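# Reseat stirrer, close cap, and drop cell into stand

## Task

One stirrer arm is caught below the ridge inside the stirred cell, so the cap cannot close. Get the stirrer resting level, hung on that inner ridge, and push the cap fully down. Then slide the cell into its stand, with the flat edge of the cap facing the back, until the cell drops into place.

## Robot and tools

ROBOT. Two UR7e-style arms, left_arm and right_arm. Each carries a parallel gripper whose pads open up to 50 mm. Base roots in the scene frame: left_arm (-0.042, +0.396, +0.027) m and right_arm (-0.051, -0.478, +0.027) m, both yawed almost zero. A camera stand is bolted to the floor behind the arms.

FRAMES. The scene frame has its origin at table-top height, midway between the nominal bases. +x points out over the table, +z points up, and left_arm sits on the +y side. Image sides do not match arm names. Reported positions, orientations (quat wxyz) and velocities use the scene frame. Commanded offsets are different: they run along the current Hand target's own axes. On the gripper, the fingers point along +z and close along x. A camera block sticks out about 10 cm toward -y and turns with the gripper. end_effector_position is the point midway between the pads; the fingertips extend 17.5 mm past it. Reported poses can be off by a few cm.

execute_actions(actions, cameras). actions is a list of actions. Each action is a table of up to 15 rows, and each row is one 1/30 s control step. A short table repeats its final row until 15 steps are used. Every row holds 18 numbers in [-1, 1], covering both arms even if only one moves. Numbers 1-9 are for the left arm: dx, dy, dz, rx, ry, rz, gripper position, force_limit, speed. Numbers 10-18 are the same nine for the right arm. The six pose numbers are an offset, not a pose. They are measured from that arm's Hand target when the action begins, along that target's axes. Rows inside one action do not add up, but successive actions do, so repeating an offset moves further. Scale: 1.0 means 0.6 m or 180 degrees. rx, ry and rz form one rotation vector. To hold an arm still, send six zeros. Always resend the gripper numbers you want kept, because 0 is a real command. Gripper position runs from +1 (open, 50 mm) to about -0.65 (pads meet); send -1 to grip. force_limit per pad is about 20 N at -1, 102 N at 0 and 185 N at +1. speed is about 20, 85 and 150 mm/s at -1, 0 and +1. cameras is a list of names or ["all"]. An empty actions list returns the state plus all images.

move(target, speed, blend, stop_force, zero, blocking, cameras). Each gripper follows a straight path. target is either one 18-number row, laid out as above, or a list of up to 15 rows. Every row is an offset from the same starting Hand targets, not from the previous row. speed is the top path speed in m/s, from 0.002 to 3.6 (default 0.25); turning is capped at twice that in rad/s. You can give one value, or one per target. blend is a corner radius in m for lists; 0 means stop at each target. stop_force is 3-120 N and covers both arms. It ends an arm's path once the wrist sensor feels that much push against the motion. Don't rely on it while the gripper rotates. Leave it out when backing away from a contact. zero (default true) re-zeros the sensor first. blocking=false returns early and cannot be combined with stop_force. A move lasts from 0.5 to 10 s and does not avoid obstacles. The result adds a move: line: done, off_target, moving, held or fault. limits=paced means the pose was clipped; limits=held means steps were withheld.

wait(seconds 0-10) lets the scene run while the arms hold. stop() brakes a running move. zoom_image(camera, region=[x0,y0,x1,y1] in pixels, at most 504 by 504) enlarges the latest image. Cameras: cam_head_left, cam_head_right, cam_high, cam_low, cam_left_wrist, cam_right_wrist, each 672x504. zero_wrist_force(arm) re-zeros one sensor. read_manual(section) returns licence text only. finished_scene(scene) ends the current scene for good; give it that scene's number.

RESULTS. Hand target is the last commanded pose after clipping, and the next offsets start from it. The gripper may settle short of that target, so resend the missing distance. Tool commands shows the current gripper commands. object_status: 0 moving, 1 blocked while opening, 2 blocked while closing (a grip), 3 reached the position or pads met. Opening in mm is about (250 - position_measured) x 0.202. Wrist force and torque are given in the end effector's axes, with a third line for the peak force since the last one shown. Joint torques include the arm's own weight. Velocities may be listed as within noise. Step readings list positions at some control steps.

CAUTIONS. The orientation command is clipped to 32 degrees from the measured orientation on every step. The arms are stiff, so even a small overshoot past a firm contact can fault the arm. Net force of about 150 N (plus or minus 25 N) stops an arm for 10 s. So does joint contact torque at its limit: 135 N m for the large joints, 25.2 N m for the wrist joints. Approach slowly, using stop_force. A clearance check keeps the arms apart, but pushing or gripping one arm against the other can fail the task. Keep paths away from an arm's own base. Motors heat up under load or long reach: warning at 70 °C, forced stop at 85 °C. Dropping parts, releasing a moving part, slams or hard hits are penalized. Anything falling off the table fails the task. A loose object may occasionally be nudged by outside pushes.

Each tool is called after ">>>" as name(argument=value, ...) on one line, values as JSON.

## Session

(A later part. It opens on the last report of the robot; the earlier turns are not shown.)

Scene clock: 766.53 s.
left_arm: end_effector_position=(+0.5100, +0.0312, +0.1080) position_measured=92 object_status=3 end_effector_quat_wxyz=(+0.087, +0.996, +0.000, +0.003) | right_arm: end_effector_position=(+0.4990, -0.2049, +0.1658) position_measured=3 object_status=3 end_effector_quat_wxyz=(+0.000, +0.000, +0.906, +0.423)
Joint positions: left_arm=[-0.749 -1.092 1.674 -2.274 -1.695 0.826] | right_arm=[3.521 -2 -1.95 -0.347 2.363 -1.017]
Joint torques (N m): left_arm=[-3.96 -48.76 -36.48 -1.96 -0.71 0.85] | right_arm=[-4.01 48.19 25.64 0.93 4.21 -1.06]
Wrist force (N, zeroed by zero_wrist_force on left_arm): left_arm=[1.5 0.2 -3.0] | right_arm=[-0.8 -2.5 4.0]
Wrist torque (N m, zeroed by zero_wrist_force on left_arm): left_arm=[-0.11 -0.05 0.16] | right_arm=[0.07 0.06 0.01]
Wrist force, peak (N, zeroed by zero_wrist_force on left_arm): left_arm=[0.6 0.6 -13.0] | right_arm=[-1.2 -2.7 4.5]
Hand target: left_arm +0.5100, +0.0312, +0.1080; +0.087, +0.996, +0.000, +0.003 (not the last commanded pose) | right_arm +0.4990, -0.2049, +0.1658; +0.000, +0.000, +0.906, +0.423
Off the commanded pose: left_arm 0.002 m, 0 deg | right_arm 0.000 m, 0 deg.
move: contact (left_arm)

>>> move(target=[[0,0,-0.001,0,0,0,0.4,-0.9,-1,0,0,0,0,0,0,1,1,1],[0,0,-0.001,0,0,0,-1,-0.9,-1,0,0,0,0,0,0,1,1,1]], speed=0.02, cameras=["cam_left_wrist","cam_right_wrist","cam_low"])

>>> zoom_image(camera="cam_low", region=[320, 170, 420, 295])

>>> zoom_image(camera="cam_right_wrist", region=[280, 160, 390, 310])

Scene clock: 774.07 s.
left_arm: end_effector_position=(+0.5100, +0.0313, +0.1086) position_measured=157 object_status=2 end_effector_quat_wxyz=(+0.087, +0.996, +0.000, +0.003) | right_arm: end_effector_position=(+0.4990, -0.2049, +0.1658) position_measured=3 object_status=3 end_effector_quat_wxyz=(+0.000, +0.000, +0.906, +0.423)
Joint positions: left_arm=[-0.749 -1.093 1.673 -2.272 -1.695 0.827] | right_arm=[3.521 -2 -1.95 -0.347 2.363 -1.017]
Joint torques (N m): left_arm=[14.73 -50.26 -37.63 -1.78 -1.38 1.68] | right_arm=[-2.75 48.98 26.63 1.06 4.15 -1.08]
Wrist force (N, zeroed by zero_wrist_force on left_arm): left_arm=[1.4 -0.6 -0.3] | right_arm=[-1.4 -2.8 3.8]
Wrist torque (N m, zeroed by zero_wrist_force on left_arm): left_arm=[-0.14 -0.04 0.15] | right_arm=[0.02 0.15 0.01]
Wrist force, peak (N, zeroed by zero_wrist_force on left_arm): left_arm=[1.5 0.4 -3.3] | right_arm=[-1.0 -3.2 4.6]
Hand target: left_arm +0.5100, +0.0313, +0.1086; +0.087, +0.996, +0.000, +0.003 | right_arm +0.4990, -0.2049, +0.1658; +0.000, +0.000, +0.906, +0.423
Off the commanded pose: left_arm 0.000 m, 0 deg | right_arm 0.000 m, 0 deg.
move: done
Images, in order (width x height): cam_low 672x504, cam_left_wrist 672x504, cam_right_wrist 672x504.

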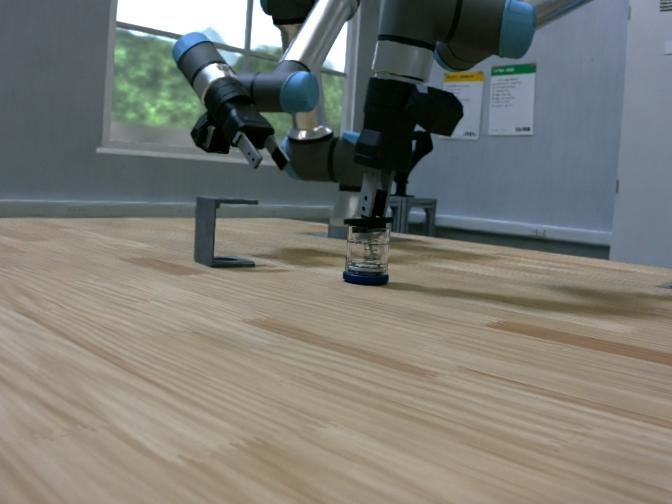

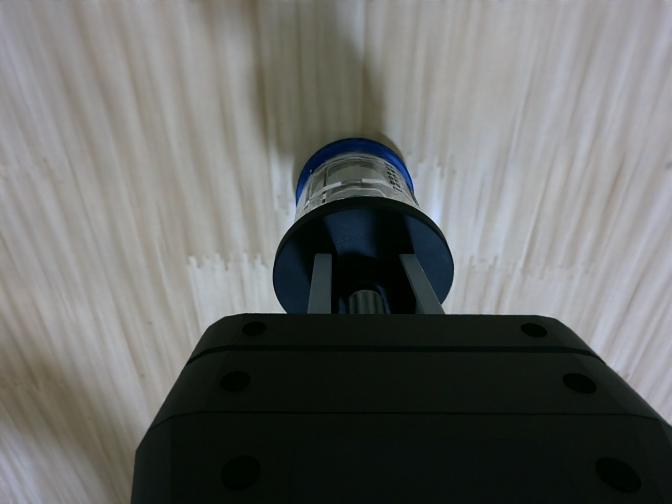

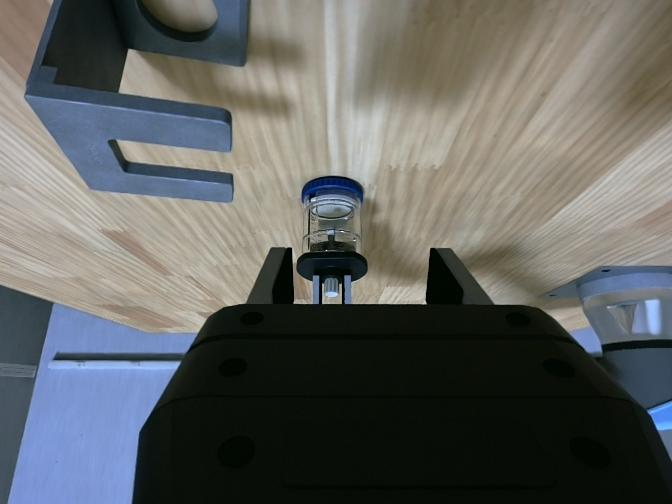

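Scaled by 4.032 from the camera's 672x504 image, which has a finer 960x720 frame.

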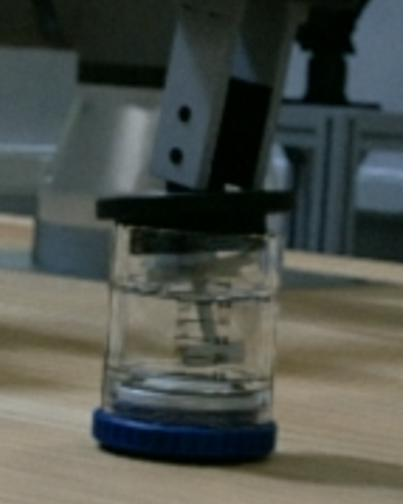

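Scaled by 3.360 from the camera's 672x504 image, which has a finer 960x720 frame.

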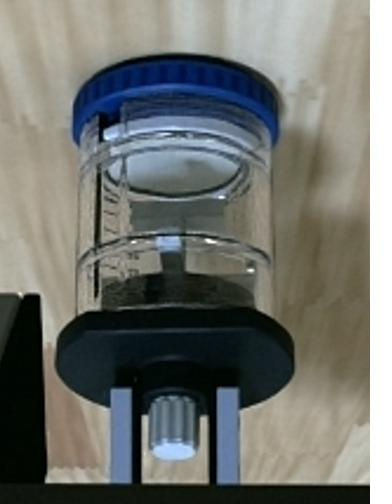

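>>> move(target=[[0,-0.0094,0.0065,-0.0556,0,0,-1,-0.9,-1,0,0,0,0,0,0,1,1,1],[0,-0.0086,0.0015,-0.0556,0,0,-1,-0.9,-1,0,0,0,0,0,0,1,1,1]], speed=[0.02,0.01], cameras=["cam_right_wrist","cam_low"])

>>> zoom_image(camera="cam_low", region=[320, 170, 420, 295])

>>> zoom_image(camera="cam_right_wrist", region=[280, 160, 390, 310])

Scene clock: 790.57 s.
left_arm: end_effector_position=(+0.5114, +0.0341, +0.1080) position_measured=157 object_status=2 end_effector_quat_wxyz=(+0.134, +0.991, +0.001, +0.004) | right_arm: end_effector_position=(+0.4990, -0.2049, +0.1658) position_measured=3 object_status=3 end_effector_quat_wxyz=(+0.000, +0.000, +0.906, +0.423)
Joint positions: left_arm=[-0.716 -1.1 1.721 -2.374 -1.769 0.847] | right_arm=[3.521 -2 -1.95 -0.347 2.363 -1.017]
Joint torques (N m): left_arm=[0.46 -35.34 -21.39 -2.16 0.67 -0.15] | right_arm=[-3.94 48.41 25.78 1.02 3.97 -1.39]
Wrist force (N, zeroed by zero_wrist_force on left_arm): left_arm=[-4.0 8.9 -22.1] | right_arm=[-1.0 -2.7 3.9]
Wrist torque (N m, zeroed by zero_wrist_force on left_arm): left_arm=[-0.10 -0.17 0.14] | right_arm=[0.03 0.09 0.01]
Wrist force, peak (N, zeroed by zero_wrist_force on left_arm): left_arm=[-25.8 32.2 -148.0] | right_arm=[-1.1 -3.2 4.6]
Hand target: left_arm +0.5114, +0.0341, +0.1080; +0.134, +0.991, +0.001, +0.004 (not the last commanded pose) | right_arm +0.4990, -0.2049, +0.1658; +0.000, +0.000, +0.906, +0.423
Tool commands: left_gripper/position=-1.0 left_gripper/force_limit=-0.898039 left_gripper/speed=-1.0 right_gripper/position=+1.0 right_gripper/force_limit=+1.0 right_gripper/speed=+1.0
Off the commanded pose: left_arm 0.003 m, 5 deg | right_arm 0.000 m, 0 deg.
FORCE FAULT: contact force on the left arm reached its limit, and that arm stopped. The contact can be on any part of that arm, not only on its tool. That arm's remaining commands of this call were not run. That arm is still stopped at the end of this call. That arm stays stopped for about 9 more seconds. Until then a move that you send moves the other arm only, and its call returns only when the move has ended. Once the stop has ended, the next robot result says so. If the stop ends while you think or write, that arm runs what you send next, counted from a new Hand target: where the arm stands when the stop ends. While its stop runs, that arm takes no new command, but its gripper still runs the gripper command that each later call begins with. Until it ends, the stop uses up actions while you think or wait. An arm that is not stopped still takes commands.
move: fault (left_arm); path passed 0 of 2 targets
Images, in order (width x height): cam_low 672x504, cam_right_wrist 672x504.

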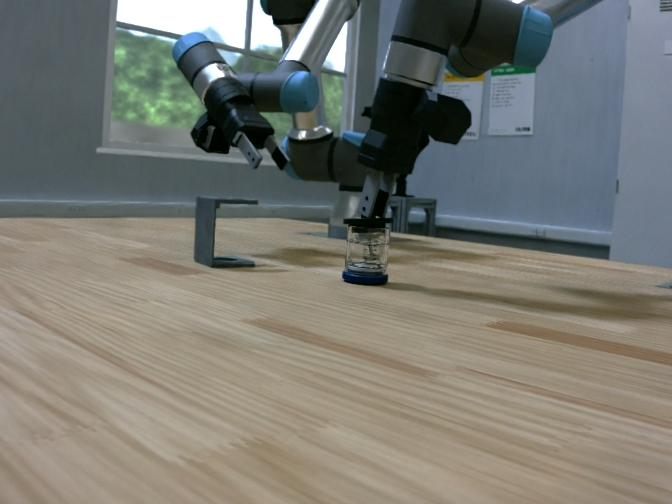

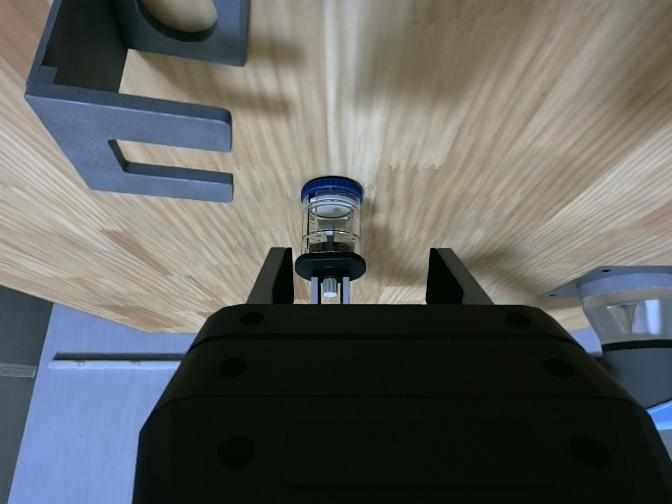

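Scaled by 4.032 from the camera's 672x504 image, which has a finer 960x720 frame.

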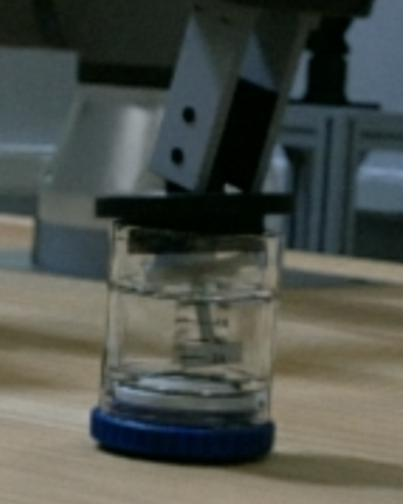

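Scaled by 3.360 from the camera's 672x504 image, which has a finer 960x720 frame.

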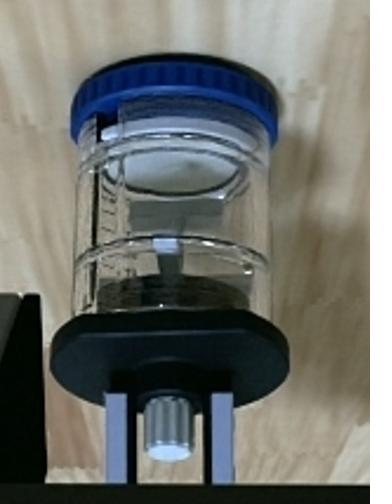

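>>> move(target=[0,0,0,0,0,0,0.4,-0.9,-1,0,0,0,0,0,0,1,1,1], speed=0.03)

>>> wait(seconds=7, cameras=["cam_low","cam_right_wrist","cam_left_wrist"])

>>> zoom_image(camera="cam_low", region=[320, 170, 420, 295])

Scene clock: 798.43 s.
left_arm: end_effector_position=(+0.5114, +0.0341, +0.1081) position_measured=92 object_status=3 end_effector_quat_wxyz=(+0.134, +0.991, +0.001, +0.004) | right_arm: end_effector_position=(+0.4990, -0.2049, +0.1658) position_measured=3 object_status=3 end_effector_quat_wxyz=(+0.000, +0.000, +0.906, +0.423)
Joint positions: left_arm=[-0.716 -1.1 1.721 -2.374 -1.769 0.847] | right_arm=[3.521 -2 -1.95 -0.347 2.363 -1.017]
Joint torques (N m): left_arm=[1.02 -35.25 -21.44 -2.2 0.76 -0.18] | right_arm=[-2.48 48.24 25.93 1.13 3.81 -1.32]
Wrist force (N, zeroed by zero_wrist_force on left_arm): left_arm=[1.0 3.8 -11.9] | right_arm=[-1.1 -2.6 3.8]
Wrist torque (N m, zeroed by zero_wrist_force on left_arm): left_arm=[0.05 0.07 0.20] | right_arm=[0.05 0.10 0.00]
Wrist force, peak (N, zeroed by zero_wrist_force on left_arm): left_arm=[-3.9 8.8 -22.4] | right_arm=[-1.3 -3.0 4.4]
Hand target: left_arm +0.5114, +0.0341, +0.1081; +0.134, +0.991, +0.001, +0.004 | right_arm +0.4990, -0.2049, +0.1658; +0.000, +0.000, +0.906, +0.423
Tool commands: left_gripper/position=+0.403922 left_gripper/force_limit=-0.898039 left_gripper/speed=-1.0 right_gripper/position=+1.0 right_gripper/force_limit=+1.0 right_gripper/speed=+1.0
Off the commanded pose: right_arm 0.000 m, 0 deg.
FORCE FAULT, CONTINUED: the left arm was still stopped when this call began, by the force fault that an earlier result reported. Since the last result the stop counts as 13 of the actions that you can send in this scene. That arm ran no command of this call; its gripper ran only the gripper command that the call began with. That arm is still stopped at the end of this call. That arm stays stopped for about 1 more second. If the stop ends while you think or write, that arm runs what you send next, counted from a new Hand target: where the arm stands when the stop ends. While its stop runs, that arm takes no new command, but its gripper still runs the gripper command that each later call begins with.
move: done (right_arm), not run (left_arm; its earlier fault stop)

Scene clock: 805.43 s.
left_arm: end_effector_position=(+0.5114, +0.0341, +0.1081) position_measured=92 object_status=3 end_effector_quat_wxyz=(+0.134, +0.991, +0.001, +0.004) | right_arm: end_effector_position=(+0.4990, -0.2049, +0.1658) position_measured=3 object_status=3 end_effector_quat_wxyz=(+0.000, +0.000, +0.906, +0.423)
Joint positions: left_arm=[-0.716 -1.1 1.721 -2.374 -1.769 0.847] | right_arm=[3.521 -2 -1.95 -0.347 2.363 -1.017]
Joint torques (N m): left_arm=[0.75 -35.81 -21.21 -2.12 0.8 -0.23] | right_arm=[-3.31 49.56 25.11 1.07 3.78 -1.29]
Wrist force (N, zeroed by zero_wrist_force on left_arm): left_arm=[1.0 3.7 -11.8] | right_arm=[-1.2 -3.0 3.8]
Wrist torque (N m, zeroed by zero_wrist_force on left_arm): left_arm=[0.05 0.06 0.19] | right_arm=[-0.01 0.13 0.01]
Wrist force, peak (N, zeroed by zero_wrist_force on left_arm): left_arm=[0.8 4.0 -12.2] | right_arm=[-1.2 -3.0 4.5]
Hand target: left_arm +0.5114, +0.0341, +0.1081; +0.134, +0.991, +0.001, +0.004 | right_arm +0.4990, -0.2049, +0.1658; +0.000, +0.000, +0.906, +0.423
Tool commands: left_gripper/position=+0.403922 left_gripper/force_limit=-0.898039 left_gripper/speed=-1.0 right_gripper/position=+1.0 right_gripper/force_limit=+1.0 right_gripper/speed=+1.0
Off the commanded pose: right_arm 0.000 m, 0 deg.
FORCE FAULT, CONTINUED: the left arm's stop, for the force fault that an earlier result reported, is over. The rest of the stop counts as 3 of the actions that you can send in this scene. During its stop the left arm's controller moved it back a little. That arm's target is now where it stood when the stop ended, not its last command. That arm accepts commands again.
wait: 7.00 s; at rest by 0.17 s
Images, in order (width x height): cam_low 672x504, cam_left_wrist 672x504, cam_right_wrist 672x504.

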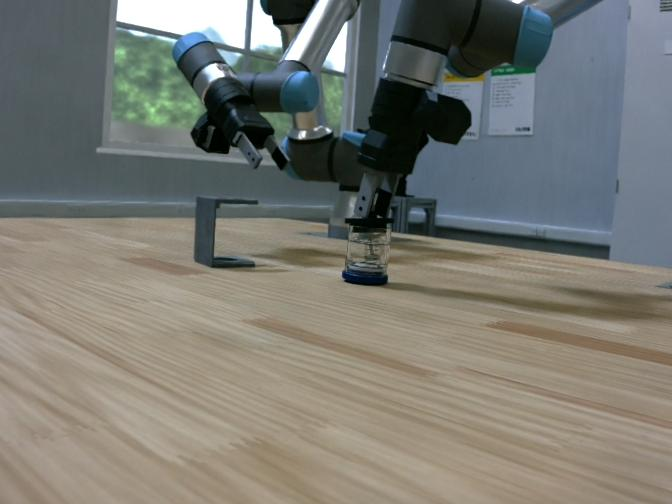

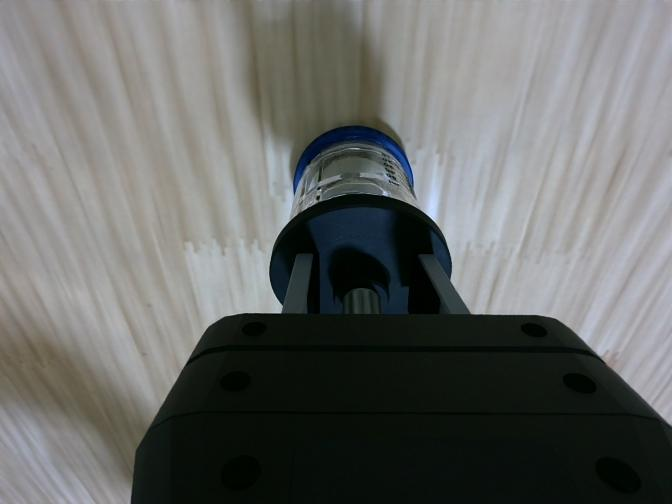

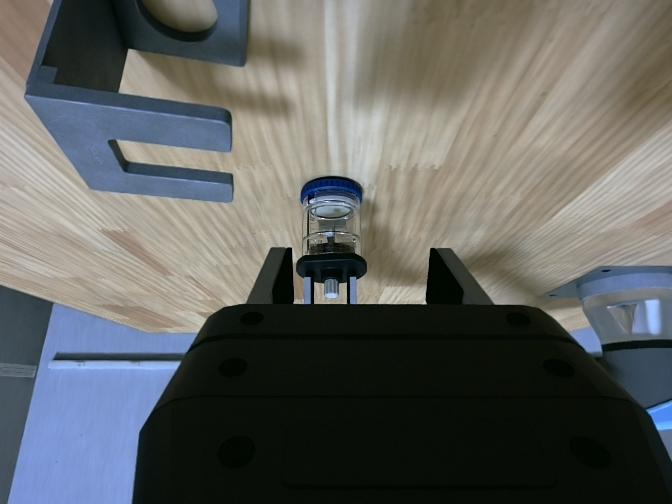

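Scaled by 4.032 from the camera's 672x504 image, which has a finer 960x720 frame.

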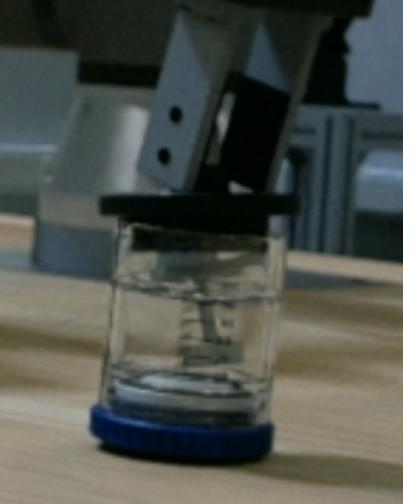

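>>> move(target=[0,0,-0.07,0,0,0,0.4,-0.9,-1,0,0,0,0,0,0,1,1,1], speed=0.06, cameras=["cam_right_wrist","cam_low","cam_left_wrist"])

>>> zoom_image(camera="cam_low", region=[320, 170, 420, 295])

>>> zoom_image(camera="cam_right_wrist", region=[280, 160, 390, 310])

Scene clock: 814.87 s.
left_arm: end_effector_position=(+0.5111, +0.0452, +0.1484) position_measured=92 object_status=3 end_effector_quat_wxyz=(+0.134, +0.991, +0.001, +0.004) | right_arm: end_effector_position=(+0.4990, -0.2049, +0.1658) position_measured=3 object_status=3 end_effector_quat_wxyz=(+0.000, +0.000, +0.906, +0.423)
Joint positions: left_arm=[-0.702 -1.164 1.697 -2.283 -1.771 0.861] | right_arm=[3.521 -2 -1.95 -0.347 2.363 -1.017]
Joint torques (N m): left_arm=[15.1 -46.6 -37.7 -1.98 -1.82 1.73] | right_arm=[-1.14 48.31 25.3 1.17 3.8 -1.04]
Wrist force (N, zeroed by zero_wrist_force on left_arm): left_arm=[0.5 -0.5 0.1] | right_arm=[-1.1 -2.5 4.2]
Wrist torque (N m, zeroed by zero_wrist_force on left_arm): left_arm=[-0.10 0.11 0.04] | right_arm=[0.07 0.11 0.01]
Wrist force, peak (N, zeroed by zero_wrist_force on left_arm): left_arm=[1.1 3.9 -12.2] | right_arm=[-1.2 -3.2 4.3]
Hand target: left_arm +0.5111, +0.0452, +0.1485; +0.134, +0.991, +0.001, +0.004 | right_arm +0.4990, -0.2049, +0.1658; +0.000, +0.000, +0.906, +0.423
Off the commanded pose: left_arm 0.000 m, 0 deg | right_arm 0.000 m, 0 deg.
move: done
Images, in order (width x height): cam_low 672x504, cam_left_wrist 672x504, cam_right_wrist 672x504.

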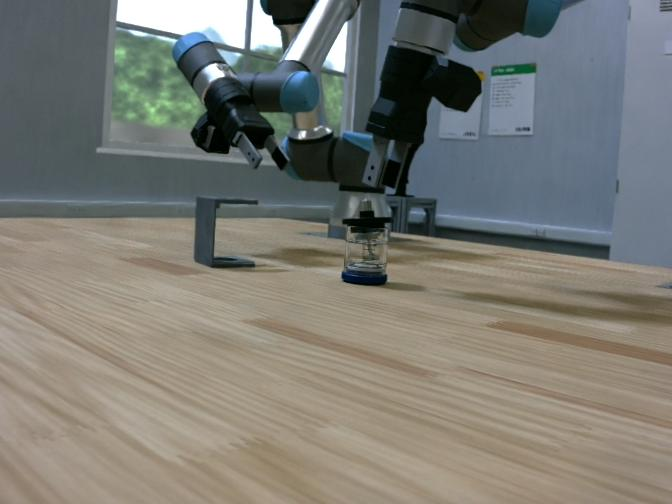

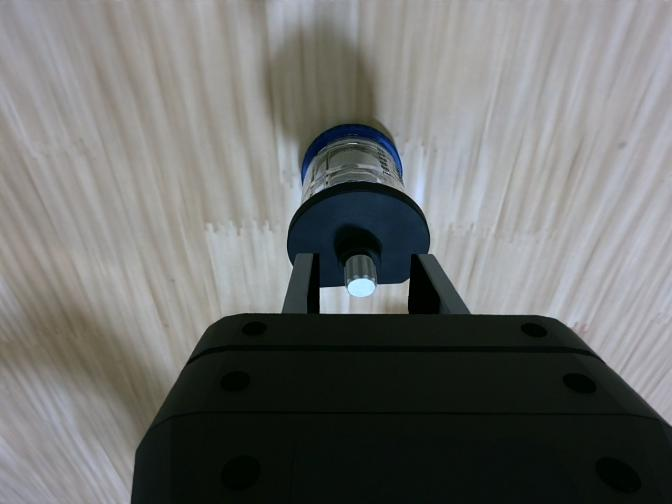

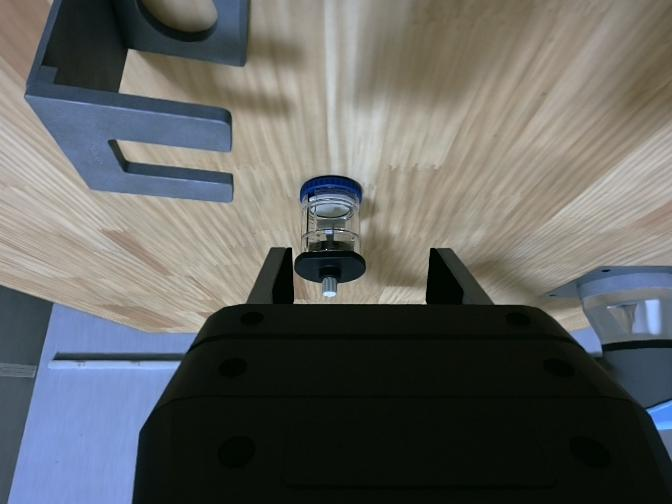

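Scaled by 4.032 from the camera's 672x504 image, which has a finer 960x720 frame.

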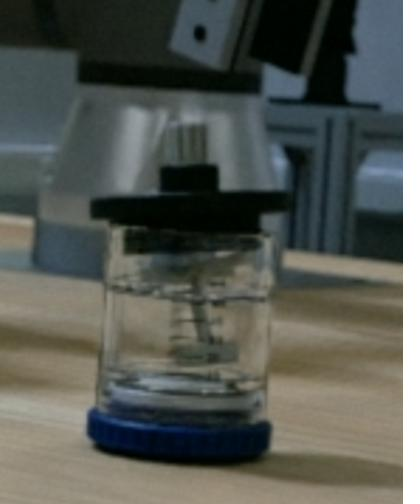

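Scaled by 3.360 from the camera's 672x504 image, which has a finer 960x720 frame.

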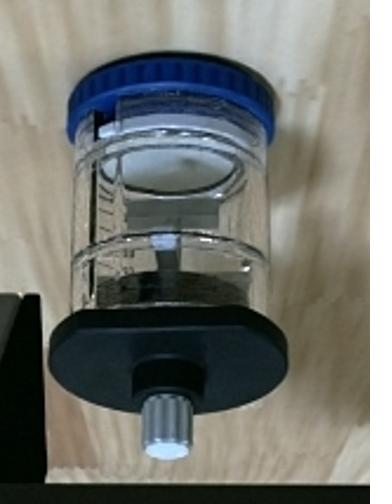

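>>> move(target=[[0,0,0,0,0,0,0.4,-0.9,-1,-0.0217,0.0809,0.0082,0,0,0.5,1,1,1],[0,0,0,0,0,0,0.4,-0.9,-1,-0.0217,0.0809,0.0082,0,0,0.98,1,1,1]], speed=[0.4,0.4], blend=0.01, cameras=["cam_low","cam_head_left"])

Scene clock: 955.13 s.
left_arm: end_effector_position=(+0.5111, +0.0452, +0.1486) position_measured=92 object_status=3 end_effector_quat_wxyz=(+0.134, +0.991, +0.001, +0.004) | right_arm: end_effector_position=(+0.5120, -0.1699, +0.1998) position_measured=3 object_status=3 end_effector_quat_wxyz=(-0.422, +0.906, +0.028, +0.013)
Joint positions: left_arm=[-0.702 -1.164 1.697 -2.283 -1.771 0.861] | right_arm=[3.57 -1.986 -1.867 -0.401 2.342 2.125]
Joint torques (N m): left_arm=[14.94 -46.63 -38.6 -1.75 -1.81 1.68] | right_arm=[7.37 51.01 10.63 6.24 -1.08 1.51]
Wrist force (N, zeroed by zero_wrist_force on left_arm): left_arm=[0.7 -0.5 0.1] | right_arm=[0.0 0.1 1.1]
Wrist torque (N m, zeroed by zero_wrist_force on left_arm): left_arm=[-0.09 0.08 0.05] | right_arm=[0.02 -0.13 -0.05]
Wrist force, peak (N, zeroed by zero_wrist_force on left_arm): left_arm=[0.7 -0.8 0.2] | right_arm=[-2.1 -2.6 4.5]
Hand target: left_arm +0.5111, +0.0452, +0.1485; +0.134, +0.991, +0.001, +0.004 | right_arm +0.5120, -0.1699, +0.1998; -0.422, +0.906, +0.028, +0.013
Off the commanded pose: left_arm 0.000 m, 0 deg | right_arm 0.000 m, 0 deg.
move: done
Images, in order (width x height): cam_head_left 672x504, cam_low 672x504.

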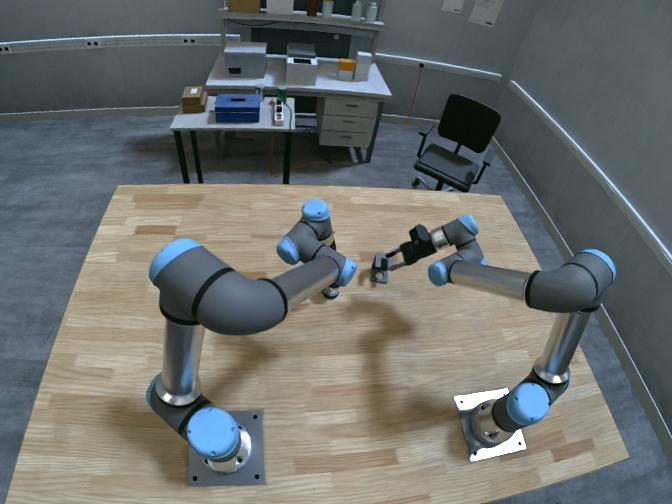

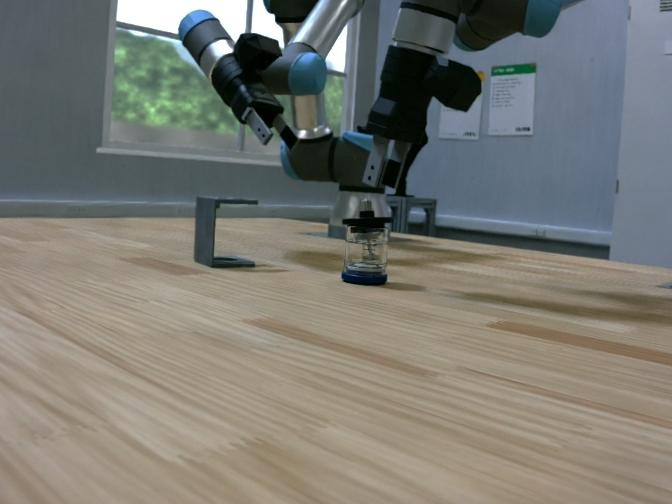

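>>> move(target=[0.0015,0.0202,0.0289,0.0856,0,0,0.4,-0.9,-1,0,0,0,0,0,0,1,1,1], speed=0.1, cameras=["cam_left_wrist"])

>>> move(target=[0,0,0.05,0,0,0,0.4,-0.9,-1,0,0,0,0,0,0,1,1,1], speed=0.015, stop_force=3)

Scene clock: 966.73 s.
left_arm: end_effector_position=(+0.5121, +0.0290, +0.1351) position_measured=92 object_status=3 end_effector_quat_wxyz=(+0.000, +1.000, +0.001, +0.004) | right_arm: end_effector_position=(+0.5120, -0.1699, +0.1998) position_measured=3 object_status=3 end_effector_quat_wxyz=(-0.422, +0.906, +0.028, +0.013)
Joint positions: left_arm=[-0.801 -1.088 1.543 -2.031 -1.565 0.779] | right_arm=[3.57 -1.986 -1.867 -0.4 2.342 2.125]
Joint torques (N m): left_arm=[-15.89 -32.14 -38.03 -1.79 1.35 -2.55] | right_arm=[6.61 51.07 8.86 5.91 -1.14 1.7]
Wrist force (N, zeroed by zero_wrist_force on left_arm): left_arm=[1.4 -0.5 0.0] | right_arm=[-0.3 0.6 1.0]
Wrist torque (N m, zeroed by zero_wrist_force on left_arm): left_arm=[-0.13 -0.14 0.12] | right_arm=[0.10 -0.09 -0.04]
Wrist force, peak (N, zeroed by zero_wrist_force on left_arm): left_arm=[1.5 -0.9 0.3] | right_arm=[-0.2 0.9 1.5]
Hand target: left_arm +0.5121, +0.0289, +0.1350; +0.000, +1.000, +0.001, +0.004 | right_arm +0.5120, -0.1699, +0.1998; -0.422, +0.906, +0.028, +0.013
Off the commanded pose: left_arm 0.000 m, 0 deg | right_arm 0.000 m, 0 deg.
move: done
Images, in order (width x height): cam_left_wrist 672x504.

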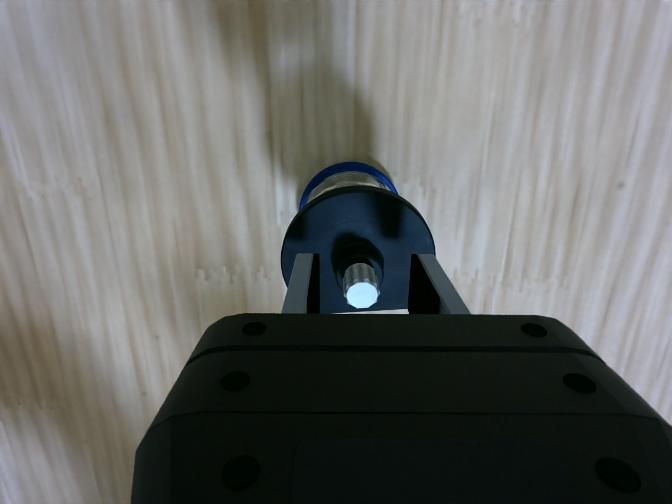

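Scene clock: 970.00 s.
left_arm: end_effector_position=(+0.5123, +0.0290, +0.1066) position_measured=92 object_status=3 end_effector_quat_wxyz=(+0.000, +1.000, +0.001, +0.004) | right_arm: end_effector_position=(+0.5120, -0.1699, +0.1998) position_measured=3 object_status=3 end_effector_quat_wxyz=(-0.422, +0.906, +0.028, +0.013)
Joint positions: left_arm=[-0.801 -1.057 1.575 -2.094 -1.565 0.779] | right_arm=[3.57 -1.986 -1.867 -0.4 2.342 2.125]
Joint torques (N m): left_arm=[13.43 -50.84 -37.46 -1.94 0.57 1.44] | right_arm=[6.16 50.95 10.75 6.02 -0.91 1.38]
Wrist force (N, zeroed by zero_wrist_force on left_arm): left_arm=[1.0 -0.2 -1.2] | right_arm=[-0.1 0.8 1.4]
Wrist torque (N m, zeroed by zero_wrist_force on left_arm): left_arm=[-0.15 -0.07 0.11] | right_arm=[0.12 -0.14 -0.05]
Wrist force, peak (N, zeroed by zero_wrist_force on left_arm): left_arm=[-1.2 -1.6 -14.5] | right_arm=[-0.3 0.3 1.6]
Hand target: left_arm +0.5123, +0.0290, +0.1066; +0.000, +1.000, +0.001, +0.004 (not the last commanded pose) | right_arm +0.5120, -0.1699, +0.1998; -0.422, +0.906, +0.028, +0.013
Off the commanded pose: left_arm 0.002 m, 0 deg | right_arm 0.000 m, 0 deg.
move: contact (left_arm)

>>> move(target=[[0,0,-0.0014,0,0,0,0.4,-0.9,-1,0,0,0,0,0,0,1,1,1],[0,0,-0.0014,0,0,0,-1,-0.9,-1,0,0,0,0,0,0,1,1,1]], speed=0.02, cameras=["cam_low"])

>>> zoom_image(camera="cam_low", region=[320, 170, 420, 295])

Scene clock: 979.50 s.
left_arm: end_effector_position=(+0.5123, +0.0290, +0.1075) position_measured=156 object_status=0 end_effector_quat_wxyz=(+0.000, +1.000, +0.001, +0.004) | right_arm: end_effector_position=(+0.5120, -0.1699, +0.1998) position_measured=3 object_status=3 end_effector_quat_wxyz=(-0.422, +0.906, +0.028, +0.013)
Joint positions: left_arm=[-0.801 -1.058 1.574 -2.092 -1.565 0.779] | right_arm=[3.57 -1.986 -1.867 -0.4 2.342 2.125]
Joint torques (N m): left_arm=[2.36 -50.54 -37.99 -1.73 -0.93 -0.75] | right_arm=[6.39 50.79 9.53 5.85 -0.98 1.57]
Wrist force (N, zeroed by zero_wrist_force on left_arm): left_arm=[0.1 -0.6 -0.2] | right_arm=[-0.3 0.5 1.1]
Wrist torque (N m, zeroed by zero_wrist_force on left_arm): left_arm=[-0.20 -0.03 0.11] | right_arm=[0.08 -0.10 -0.05]
Wrist force, peak (N, zeroed by zero_wrist_force on left_arm): left_arm=[1.1 -0.5 -1.4] | right_arm=[-0.6 0.9 1.3]
Hand target: left_arm +0.5123, +0.0290, +0.1075; +0.000, +1.000, +0.001, +0.004 | right_arm +0.5120, -0.1699, +0.1998; -0.422, +0.906, +0.028, +0.013
Off the commanded pose: left_arm 0.000 m, 0 deg | right_arm 0.000 m, 0 deg.
move: done
Images, in order (width x height): cam_low 672x504.

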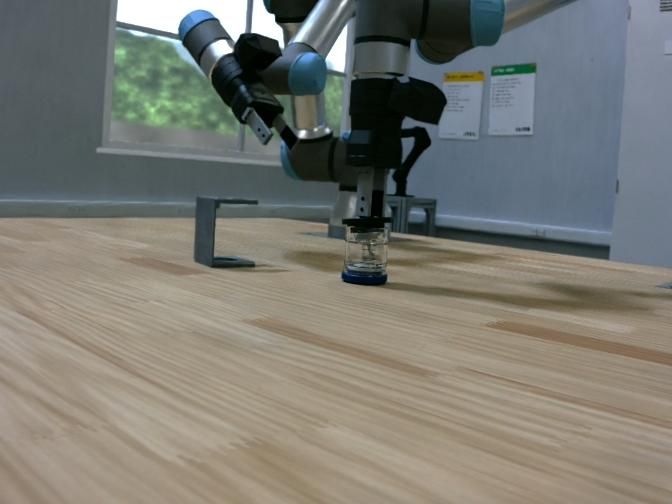

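Scaled by 4.032 from the camera's 672x504 image, which has a finer 960x720 frame.

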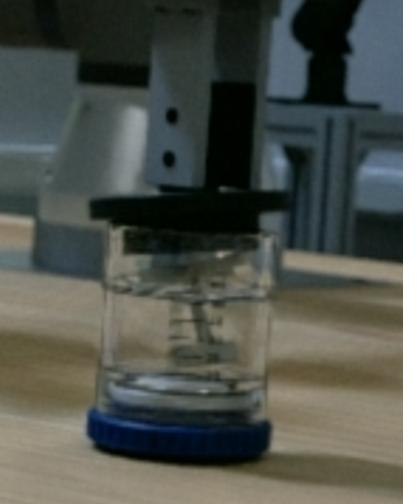

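>>> move(target=[0,0,0,0,0,0,-1,-0.9,-1,-0.0006,0.009,0.19,0.0833,0,0.02,1,1,1], speed=0.15, cameras=["cam_right_wrist","cam_low","cam_high"])

Scene clock: 992.10 s.
left_arm: end_effector_position=(+0.5123, +0.0290, +0.1075) position_measured=156 object_status=2 end_effector_quat_wxyz=(+0.000, +1.000, +0.001, +0.004) | right_arm: end_effector_position=(+0.5120, -0.0861, +0.1224) position_measured=3 object_status=3 end_effector_quat_wxyz=(-0.537, +0.843, +0.001, -0.004)
Joint positions: left_arm=[-0.801 -1.058 1.574 -2.092 -1.565 0.779] | right_arm=[3.644 -2.339 -1.82 0.239 2.496 2.479]
Joint torques (N m): left_arm=[-13.19 -42.72 -33.25 -3.93 -0.89 -1.91] | right_arm=[8.5 39.4 23.95 5.74 3.39 1.58]
Wrist force (N, zeroed by zero_wrist_force on left_arm): left_arm=[-0.1 -0.5 -0.4] | right_arm=[-0.1 0.9 0.6]
Wrist torque (N m, zeroed by zero_wrist_force on left_arm): left_arm=[-0.18 0.00 0.11] | right_arm=[0.09 -0.08 -0.03]
Wrist force, peak (N, zeroed by zero_wrist_force on left_arm): left_arm=[0.4 -0.6 -0.8] | right_arm=[-0.4 1.6 1.6]
Hand target: left_arm +0.5123, +0.0290, +0.1075; +0.000, +1.000, +0.001, +0.004 | right_arm +0.5120, -0.0861, +0.1224; -0.537, +0.843, +0.001, -0.004
Off the commanded pose: left_arm 0.000 m, 0 deg | right_arm 0.000 m, 0 deg.
move: done
Images, in order (width x height): cam_high 672x504, cam_low 672x504, cam_right_wrist 672x504.

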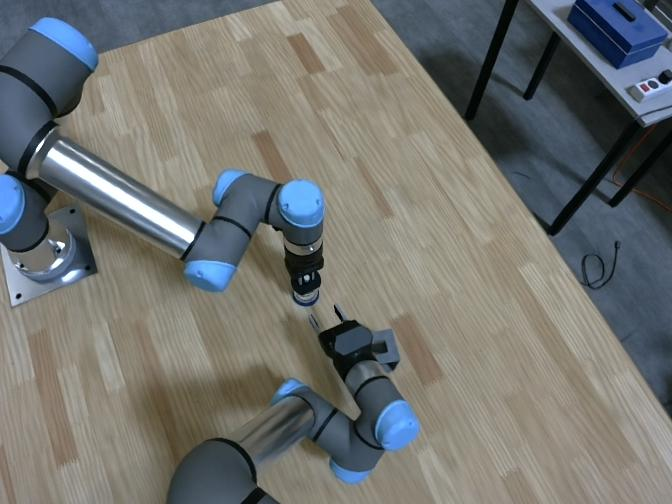

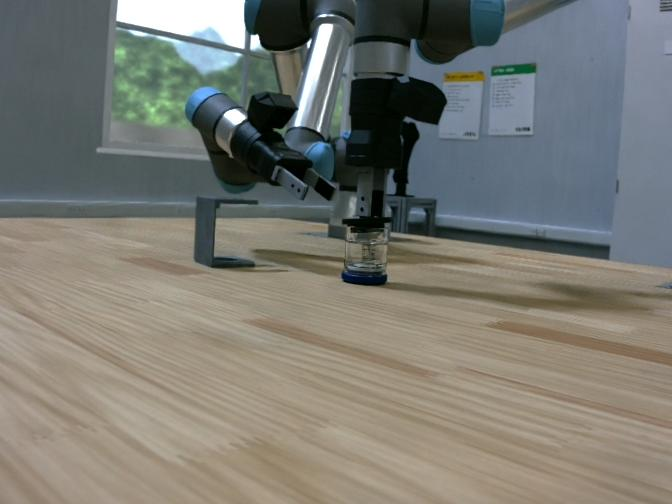

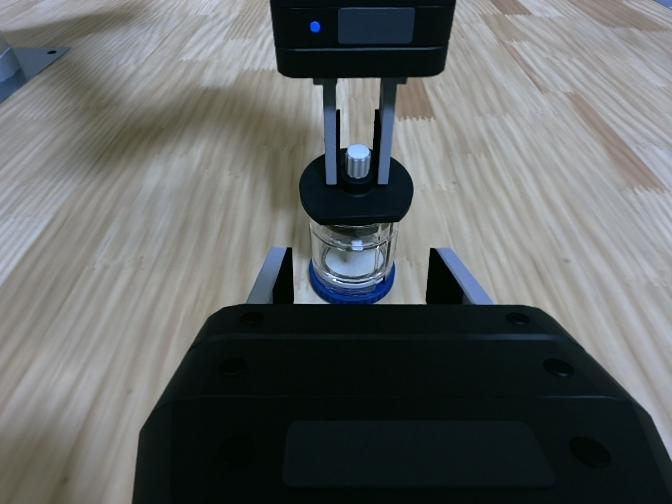

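>>> move(target=[0,0,0,0,0,0,-1,-0.9,-1,0.0023,0.038,0.1353,0,0,0,1,1,1], speed=0.08, cameras=["cam_right_wrist","cam_low"])

>>> zoom_image(camera="cam_low", region=[300, 170, 420, 295])

Scene clock: 1012.87 s.
left_arm: end_effector_position=(+0.5123, +0.0290, +0.1075) position_measured=156 object_status=2 end_effector_quat_wxyz=(+0.000, +1.000, +0.001, +0.004) | right_arm: end_effector_position=(+0.5128, -0.0223, +0.0675) position_measured=3 object_status=3 end_effector_quat_wxyz=(-0.537, +0.843, +0.001, -0.004)
Joint positions: left_arm=[-0.801 -1.058 1.574 -2.092 -1.565 0.779] | right_arm=[3.737 -2.497 -1.713 0.368 2.427 2.579]
Joint torques (N m): left_arm=[-13.28 -35.33 -28.76 -3.86 -0.78 -1.93] | right_arm=[7.47 43.14 22.88 5.85 -1.22 1.7]
Wrist force (N, zeroed by zero_wrist_force on left_arm): left_arm=[0.3 -0.7 -0.3] | right_arm=[-0.7 0.6 0.7]
Wrist torque (N m, zeroed by zero_wrist_force on left_arm): left_arm=[-0.20 -0.05 0.12] | right_arm=[0.03 0.02 -0.03]
Wrist force, peak (N, zeroed by zero_wrist_force on left_arm): left_arm=[0.5 -0.7 -0.5] | right_arm=[-0.7 0.9 1.2]
Hand target: left_arm +0.5123, +0.0290, +0.1075; +0.000, +1.000, +0.001, +0.004 | right_arm +0.5128, -0.0222, +0.0674; -0.537, +0.843, +0.001, -0.004
Off the commanded pose: left_arm 0.000 m, 0 deg | right_arm 0.000 m, 0 deg.
move: done
Images, in order (width x height): cam_low 672x504, cam_right_wrist 672x504.

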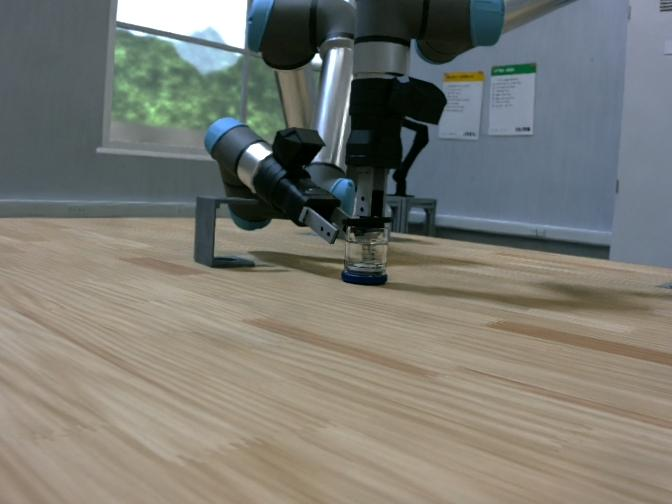

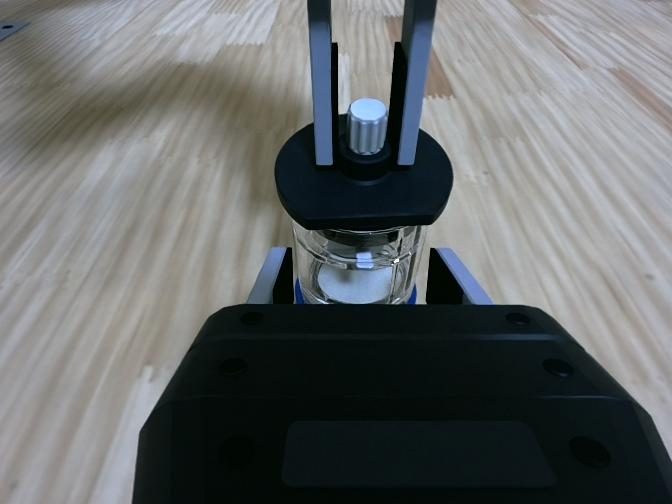

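Scaled by 4.032 from the camera's 672x504 image, which has a finer 960x720 frame.

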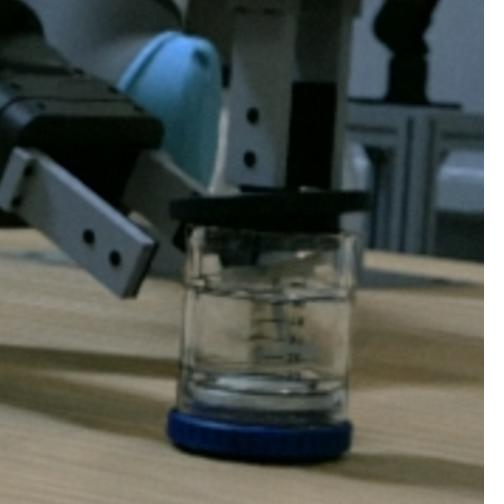

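>>> move(target=[0,0,0,0,0,0,-1,-0.9,-1,0,-0.014,0.0302,0,0,0,1,1,1], speed=0.01, stop_force=3, cameras=["cam_right_wrist","cam_low"])

>>> zoom_image(camera="cam_low", region=[300, 170, 420, 295])

Scene clock: 1022.00 s.
left_arm: end_effector_position=(+0.5123, +0.0290, +0.1075) position_measured=156 object_status=2 end_effector_quat_wxyz=(+0.000, +1.000, +0.001, +0.004) | right_arm: end_effector_position=(+0.5127, -0.0077, +0.0674) position_measured=3 object_status=3 end_effector_quat_wxyz=(-0.537, +0.843, +0.001, -0.004)
Joint positions: left_arm=[-0.801 -1.058 1.574 -2.092 -1.565 0.779] | right_arm=[3.757 -2.507 -1.691 0.37 2.411 2.599]
Joint torques (N m): left_arm=[-13.2 -35.49 -23.14 -3.9 -0.79 -1.92] | right_arm=[-2.59 61.48 3.87 2.88 4.67 -1.48]
Wrist force (N, zeroed by zero_wrist_force on left_arm): left_arm=[-2.1 -2.0 -1.5] | right_arm=[2.7 1.1 -0.4]
Wrist torque (N m, zeroed by zero_wrist_force on left_arm): left_arm=[-0.17 -0.07 0.13] | right_arm=[0.07 0.04 0.03]
Wrist force, peak (N, zeroed by zero_wrist_force on left_arm): left_arm=[-2.2 -3.9 -1.3] | right_arm=[3.1 2.7 -2.9]
Hand target: left_arm +0.5123, +0.0290, +0.1075; +0.000, +1.000, +0.001, +0.004 | right_arm +0.5127, -0.0077, +0.0674; -0.537, +0.843, +0.001, -0.004 (not the last commanded pose)
Off the commanded pose: left_arm 0.000 m, 0 deg | right_arm 0.006 m, 0 deg.
move: contact (right_arm)
Images, in order (width x height): cam_low 672x504, cam_right_wrist 672x504.

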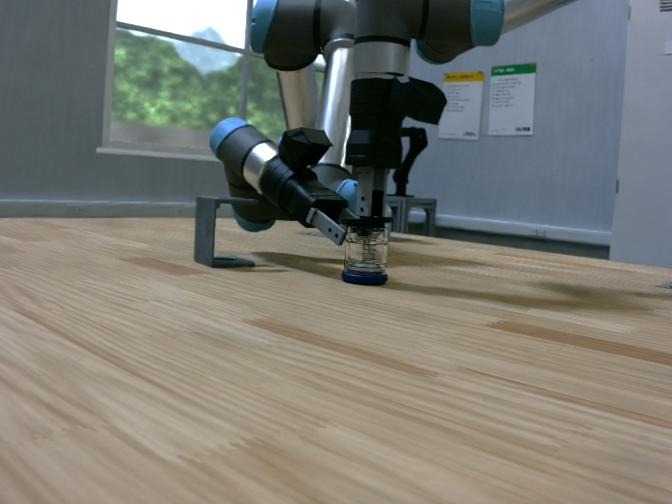

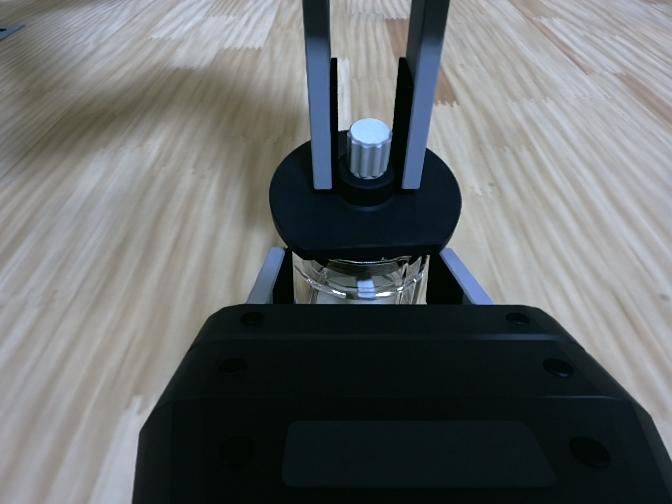

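Scaled by 4.032 from the camera's 672x504 image, which has a finer 960x720 frame.

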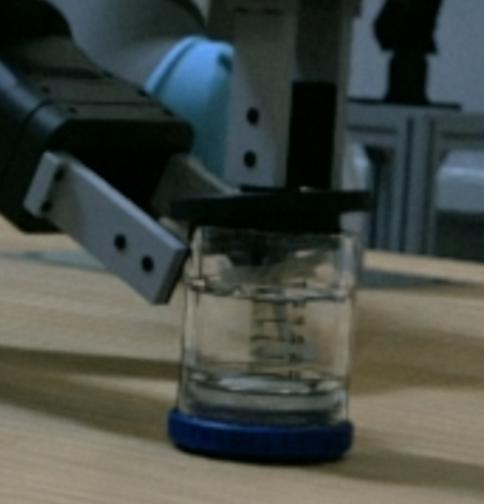

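>>> move(target=[[0,0,0,0,0,0,-1,-0.9,-1,0,0.0014,-0.003,0,0,0,1,1,1],[0,0,0,0,0,0,-1,-0.9,-1,0.0025,0.0014,-0.003,0,0,0,1,1,1]], speed=0.02)

>>> move(target=[0,0,0,0,0,0,-1,-0.9,-1,0,-0.0056,0.0121,0,0,0,1,1,1], speed=0.01, stop_force=3)

Scene clock: 1029.50 s.
left_arm: end_effector_position=(+0.5123, +0.0290, +0.1075) position_measured=156 object_status=2 end_effector_quat_wxyz=(+0.000, +1.000, +0.001, +0.004) | right_arm: end_effector_position=(+0.5141, -0.0097, +0.0674) position_measured=3 object_status=3 end_effector_quat_wxyz=(-0.537, +0.843, +0.001, -0.004)
Joint positions: left_arm=[-0.801 -1.058 1.574 -2.092 -1.565 0.779] | right_arm=[3.753 -2.507 -1.69 0.366 2.414 2.595]
Joint torques (N m): left_arm=[-12.73 -35.2 -19.03 -3.96 -0.87 -1.92] | right_arm=[-5.58 43.36 22.95 0.53 3.86 -1.18]
Wrist force (N, zeroed by zero_wrist_force on left_arm): left_arm=[0.6 -1.1 -1.2] | right_arm=[-0.8 0.9 0.6]
Wrist torque (N m, zeroed by zero_wrist_force on left_arm): left_arm=[-0.18 -0.04 0.11] | right_arm=[0.09 -0.01 0.10]
Wrist force, peak (N, zeroed by zero_wrist_force on left_arm): left_arm=[-2.3 -2.0 -1.5] | right_arm=[3.1 1.2 -0.2]
Hand target: left_arm +0.5123, +0.0290, +0.1075; +0.000, +1.000, +0.001, +0.004 | right_arm +0.5142, -0.0097, +0.0674; -0.537, +0.843, +0.001, -0.004
Off the commanded pose: left_arm 0.000 m, 0 deg | right_arm 0.000 m, 0 deg.
move: done

Scene clock: 1030.97 s.
left_arm: end_effector_position=(+0.5123, +0.0290, +0.1075) position_measured=156 object_status=2 end_effector_quat_wxyz=(+0.000, +1.000, +0.001, +0.004) | right_arm: end_effector_position=(+0.5142, -0.0071, +0.0673) position_measured=3 object_status=3 end_effector_quat_wxyz=(-0.537, +0.843, +0.001, -0.004)
Joint positions: left_arm=[-0.801 -1.058 1.574 -2.092 -1.565 0.779] | right_arm=[3.756 -2.509 -1.686 0.366 2.412 2.598]
Joint torques (N m): left_arm=[-12.63 -34.82 -17.77 -3.97 -0.85 -1.88] | right_arm=[-5.74 64.27 4.54 3.7 3.4 -1.29]
Wrist force (N, zeroed by zero_wrist_force on left_arm): left_arm=[2.4 -2.4 -1.7] | right_arm=[-2.4 1.5 -0.3]
Wrist torque (N m, zeroed by zero_wrist_force on left_arm): left_arm=[-0.21 0.03 0.10] | right_arm=[0.07 -0.07 -0.03]
Wrist force, peak (N, zeroed by zero_wrist_force on left_arm): left_arm=[3.0 -5.1 -1.3] | right_arm=[-2.7 3.4 -3.9]
Hand target: left_arm +0.5123, +0.0290, +0.1075; +0.000, +1.000, +0.001, +0.004 | right_arm +0.5142, -0.0071, +0.0673; -0.537, +0.844, +0.001, -0.004 (not the last commanded pose)
Off the commanded pose: left_arm 0.000 m, 0 deg | right_arm 0.005 m, 0 deg.
move: contact (right_arm)


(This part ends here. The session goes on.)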